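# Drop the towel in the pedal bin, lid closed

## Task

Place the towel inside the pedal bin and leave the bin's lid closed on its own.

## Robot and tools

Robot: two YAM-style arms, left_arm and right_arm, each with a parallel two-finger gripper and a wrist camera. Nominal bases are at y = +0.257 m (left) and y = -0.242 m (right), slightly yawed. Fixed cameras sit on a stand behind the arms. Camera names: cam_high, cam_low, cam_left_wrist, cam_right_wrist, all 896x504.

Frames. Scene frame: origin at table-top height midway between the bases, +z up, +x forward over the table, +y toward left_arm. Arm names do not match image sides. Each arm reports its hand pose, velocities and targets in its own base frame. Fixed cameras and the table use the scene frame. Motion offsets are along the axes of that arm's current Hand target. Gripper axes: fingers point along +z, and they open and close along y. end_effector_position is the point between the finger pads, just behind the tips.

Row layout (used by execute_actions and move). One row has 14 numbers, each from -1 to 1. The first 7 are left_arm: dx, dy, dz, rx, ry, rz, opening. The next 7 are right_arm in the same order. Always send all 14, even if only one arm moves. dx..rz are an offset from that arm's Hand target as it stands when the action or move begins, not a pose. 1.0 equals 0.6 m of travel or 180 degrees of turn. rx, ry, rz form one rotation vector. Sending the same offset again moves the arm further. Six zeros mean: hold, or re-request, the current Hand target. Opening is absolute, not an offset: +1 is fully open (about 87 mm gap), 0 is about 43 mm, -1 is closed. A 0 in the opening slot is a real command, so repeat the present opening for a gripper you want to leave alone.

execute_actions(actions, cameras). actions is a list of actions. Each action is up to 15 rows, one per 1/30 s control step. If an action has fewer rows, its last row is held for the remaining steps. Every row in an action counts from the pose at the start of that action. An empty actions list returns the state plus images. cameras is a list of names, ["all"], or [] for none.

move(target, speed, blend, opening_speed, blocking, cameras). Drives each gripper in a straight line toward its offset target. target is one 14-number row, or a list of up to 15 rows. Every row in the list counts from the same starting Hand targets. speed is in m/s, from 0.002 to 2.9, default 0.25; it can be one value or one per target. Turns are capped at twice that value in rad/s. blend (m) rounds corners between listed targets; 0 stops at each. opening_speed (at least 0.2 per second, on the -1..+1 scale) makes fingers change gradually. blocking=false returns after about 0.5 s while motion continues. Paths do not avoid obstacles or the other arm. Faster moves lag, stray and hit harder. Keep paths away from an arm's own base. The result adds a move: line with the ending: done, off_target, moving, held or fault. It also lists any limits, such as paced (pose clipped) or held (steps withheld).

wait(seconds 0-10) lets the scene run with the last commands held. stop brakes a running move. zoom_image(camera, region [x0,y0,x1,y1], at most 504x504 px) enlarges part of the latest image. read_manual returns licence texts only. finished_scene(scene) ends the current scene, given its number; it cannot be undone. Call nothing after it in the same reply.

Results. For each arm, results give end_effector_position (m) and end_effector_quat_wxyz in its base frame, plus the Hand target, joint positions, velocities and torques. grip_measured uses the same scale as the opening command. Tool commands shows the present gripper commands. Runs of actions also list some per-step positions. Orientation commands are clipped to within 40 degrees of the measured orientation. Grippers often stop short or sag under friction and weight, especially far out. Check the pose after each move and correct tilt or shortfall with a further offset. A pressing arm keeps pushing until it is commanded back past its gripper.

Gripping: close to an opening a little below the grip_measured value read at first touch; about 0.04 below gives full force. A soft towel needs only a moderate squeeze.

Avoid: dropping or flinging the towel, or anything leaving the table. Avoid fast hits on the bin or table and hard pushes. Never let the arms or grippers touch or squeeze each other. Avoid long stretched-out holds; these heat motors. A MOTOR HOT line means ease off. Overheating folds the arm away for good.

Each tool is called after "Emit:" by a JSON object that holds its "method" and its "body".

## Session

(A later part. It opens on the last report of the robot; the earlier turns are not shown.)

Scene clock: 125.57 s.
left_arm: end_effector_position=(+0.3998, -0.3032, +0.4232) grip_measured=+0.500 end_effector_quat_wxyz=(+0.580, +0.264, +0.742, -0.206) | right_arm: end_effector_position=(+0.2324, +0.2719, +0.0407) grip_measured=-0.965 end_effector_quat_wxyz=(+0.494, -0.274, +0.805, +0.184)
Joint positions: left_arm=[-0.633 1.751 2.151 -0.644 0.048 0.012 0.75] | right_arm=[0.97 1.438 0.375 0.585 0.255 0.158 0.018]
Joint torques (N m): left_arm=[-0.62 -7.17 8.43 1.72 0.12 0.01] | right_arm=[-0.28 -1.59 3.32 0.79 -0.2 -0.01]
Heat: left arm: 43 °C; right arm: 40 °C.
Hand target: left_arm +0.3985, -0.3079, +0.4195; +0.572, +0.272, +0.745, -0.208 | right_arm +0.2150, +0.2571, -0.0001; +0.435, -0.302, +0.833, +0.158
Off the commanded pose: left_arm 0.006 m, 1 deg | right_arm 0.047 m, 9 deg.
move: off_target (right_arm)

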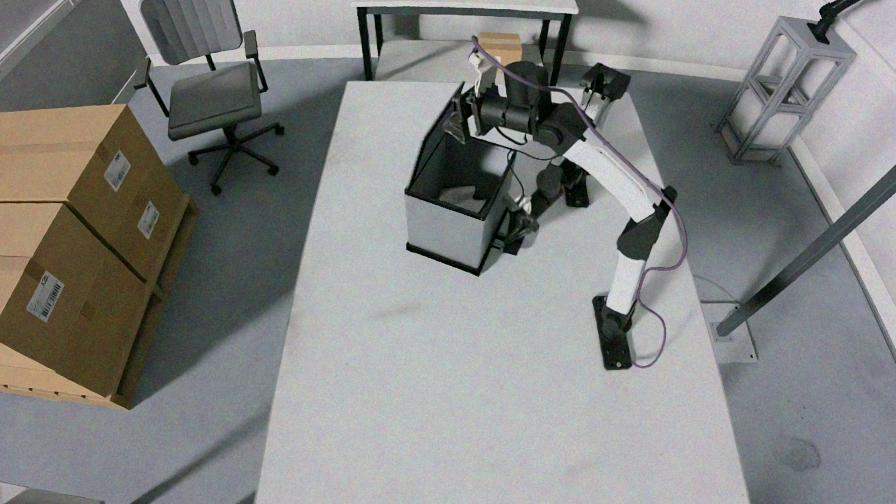

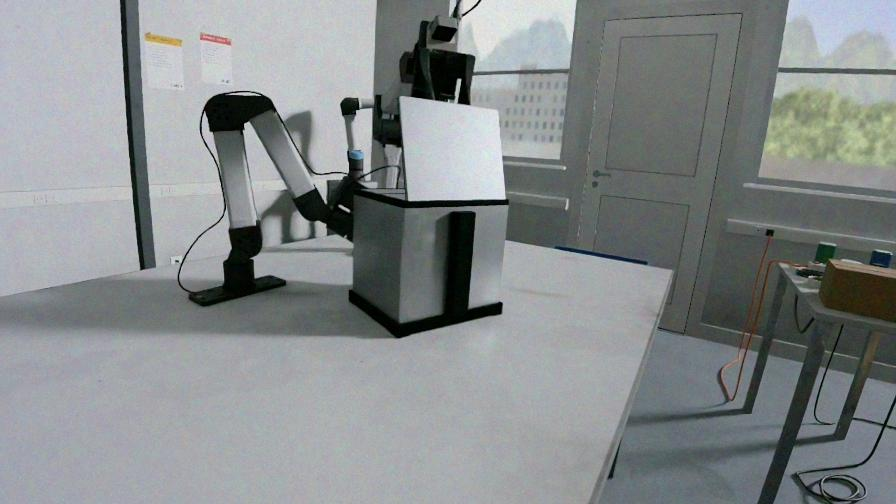

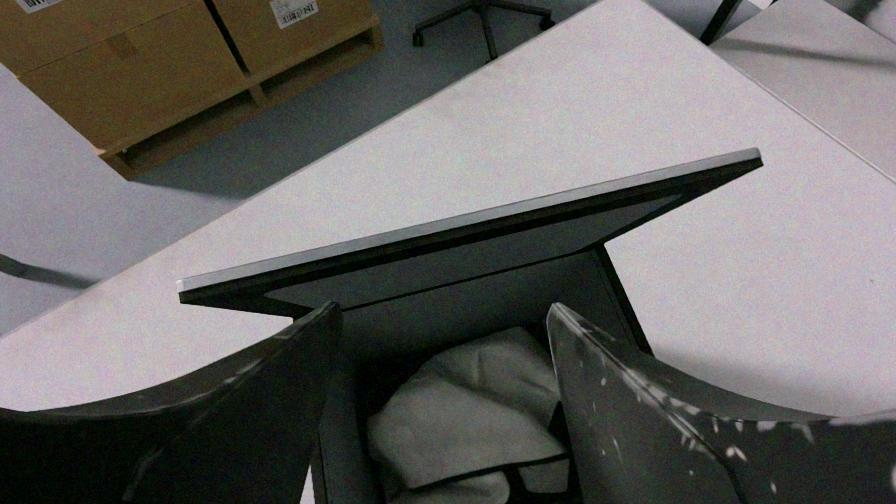

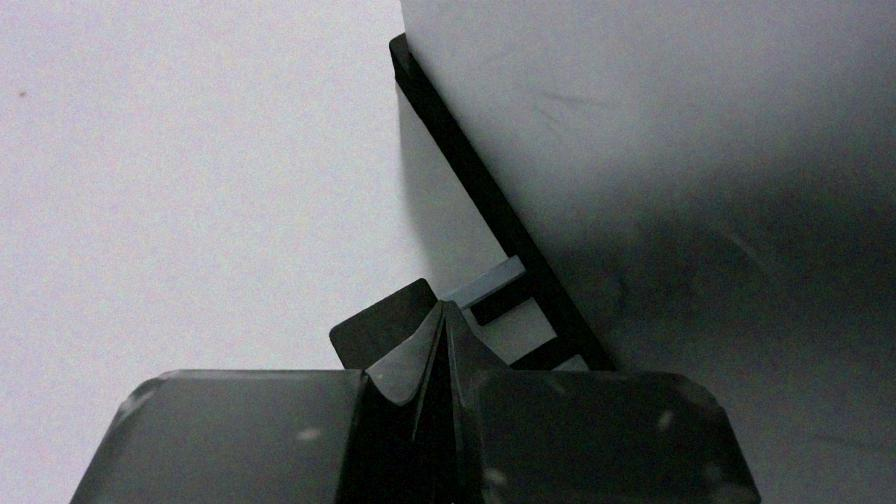

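Emit:
{"method": "move", "body": {"target": [-0.05,0.15,-0.37,0,0,0,0.5,0,0,0,0,0,0,-1]}}

Emit:
{"method": "move", "body": {"target": [0,0,0,0,0,0,0.5,-0.107,0,-0.197,0,0,0,-1], "speed": 0.06}}

Emit:
{"method": "wait", "body": {"seconds": 0.7, "cameras": ["cam_high","cam_low"]}}

Scene clock: 133.23 s.
left_arm: end_effector_position=(+0.2976, -0.1058, +0.5102) grip_measured=+0.500 end_effector_quat_wxyz=(+0.581, +0.269, +0.741, -0.203) | right_arm: end_effector_position=(+0.2324, +0.2719, +0.0407) grip_measured=-0.965 end_effector_quat_wxyz=(+0.494, -0.274, +0.805, +0.184)
Joint positions: left_arm=[-0.028 1.568 2.56 -1.299 0.635 0.196 0.75] | right_arm=[0.97 1.438 0.375 0.585 0.255 0.158 0.018]
Joint torques (N m): left_arm=[0.32 -2.65 4.7 1.62 0.27 0.04] | right_arm=[-0.28 -1.61 3.32 0.79 -0.2 -0.01]
Heat: left arm: 43 °C; right arm: 39 °C.
Hand target: left_arm +0.2980, -0.1062, +0.5062; +0.572, +0.272, +0.745, -0.207 | right_arm +0.2150, +0.2571, -0.0001; +0.435, -0.302, +0.833, +0.158
Off the commanded pose: left_arm 0.004 m, 1 deg | right_arm 0.047 m, 9 deg.
move: off_target (right_arm)

Scene clock: 136.17 s.
left_arm: end_effector_position=(+0.2976, -0.1058, +0.5100) grip_measured=+0.500 end_effector_quat_wxyz=(+0.581, +0.269, +0.741, -0.203) | right_arm: end_effector_position=(+0.1665, +0.2134, +0.1062) grip_measured=-0.965 end_effector_quat_wxyz=(+0.422, -0.310, +0.839, +0.149)
Joint positions: left_arm=[-0.028 1.568 2.56 -1.299 0.635 0.197 0.75] | right_arm=[1.066 0.878 0.536 -0.336 0.296 0.216 0.018]
Joint torques (N m): left_arm=[0.34 -2.65 4.75 1.6 0.27 0.03] | right_arm=[0.2 -2.62 9.77 1.43 0.27 0.02]
Heat: left arm: 43 °C; right arm: 40 °C.
Hand target: left_arm +0.2980, -0.1062, +0.5062; +0.572, +0.272, +0.745, -0.207 | right_arm +0.1688, +0.2184, +0.1202; +0.435, -0.302, +0.833, +0.158
Off the commanded pose: left_arm 0.004 m, 1 deg | right_arm 0.015 m, 2 deg.
move: off_target (right_arm)

Scene clock: 136.87 s.
left_arm: end_effector_position=(+0.2976, -0.1058, +0.5100) grip_measured=+0.500 end_effector_quat_wxyz=(+0.581, +0.269, +0.741, -0.203) | right_arm: end_effector_position=(+0.1665, +0.2134, +0.1062) grip_measured=-0.965 end_effector_quat_wxyz=(+0.422, -0.310, +0.839, +0.149)
Joint positions: left_arm=[-0.028 1.568 2.56 -1.299 0.635 0.197 0.75] | right_arm=[1.066 0.878 0.536 -0.336 0.296 0.216 0.018]
Joint torques (N m): left_arm=[0.35 -2.65 4.75 1.59 0.27 0.04] | right_arm=[0.2 -2.63 9.77 1.44 0.27 0.02]
Heat: left arm: 43 °C; right arm: 40 °C.
Hand target: left_arm +0.2980, -0.1062, +0.5062; +0.572, +0.272, +0.745, -0.207 | right_arm +0.1688, +0.2184, +0.1202; +0.435, -0.302, +0.833, +0.158
Tool commands: left_gripper/opening=+0.5 right_gripper/opening=-1.0
Off the commanded pose: left_arm 0.004 m, 1 deg | right_arm 0.015 m, 2 deg.
wait: 0.70 s; at rest by 0.17 s
Images, in order (width x height): cam_high 896x504, cam_low 896x504.

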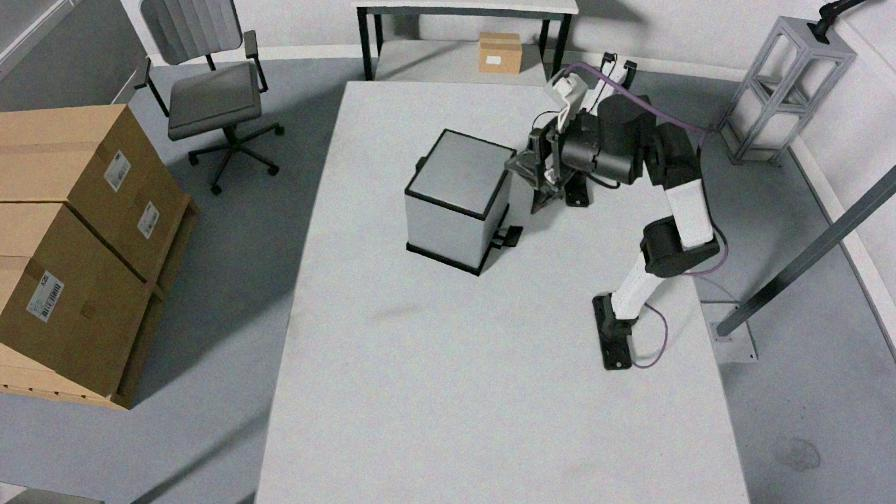

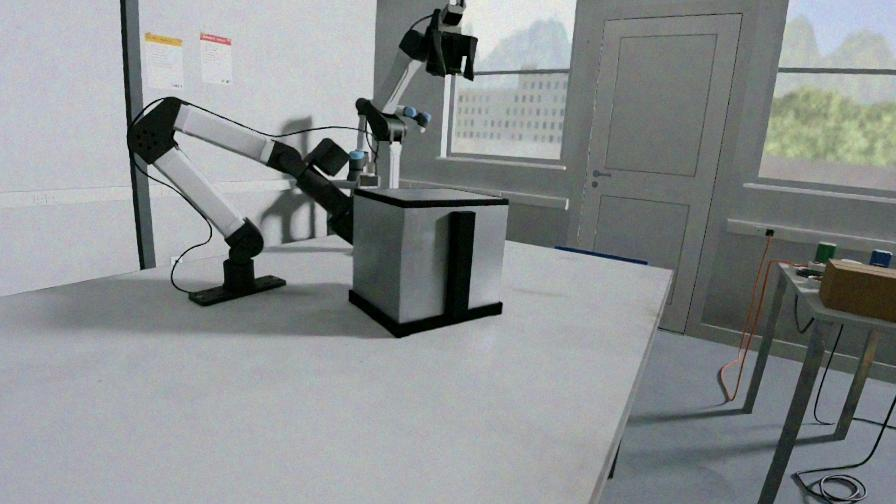

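Emit:
{"method": "finished_scene", "body": {"scene": 2}}

The scene is finished: the task was done.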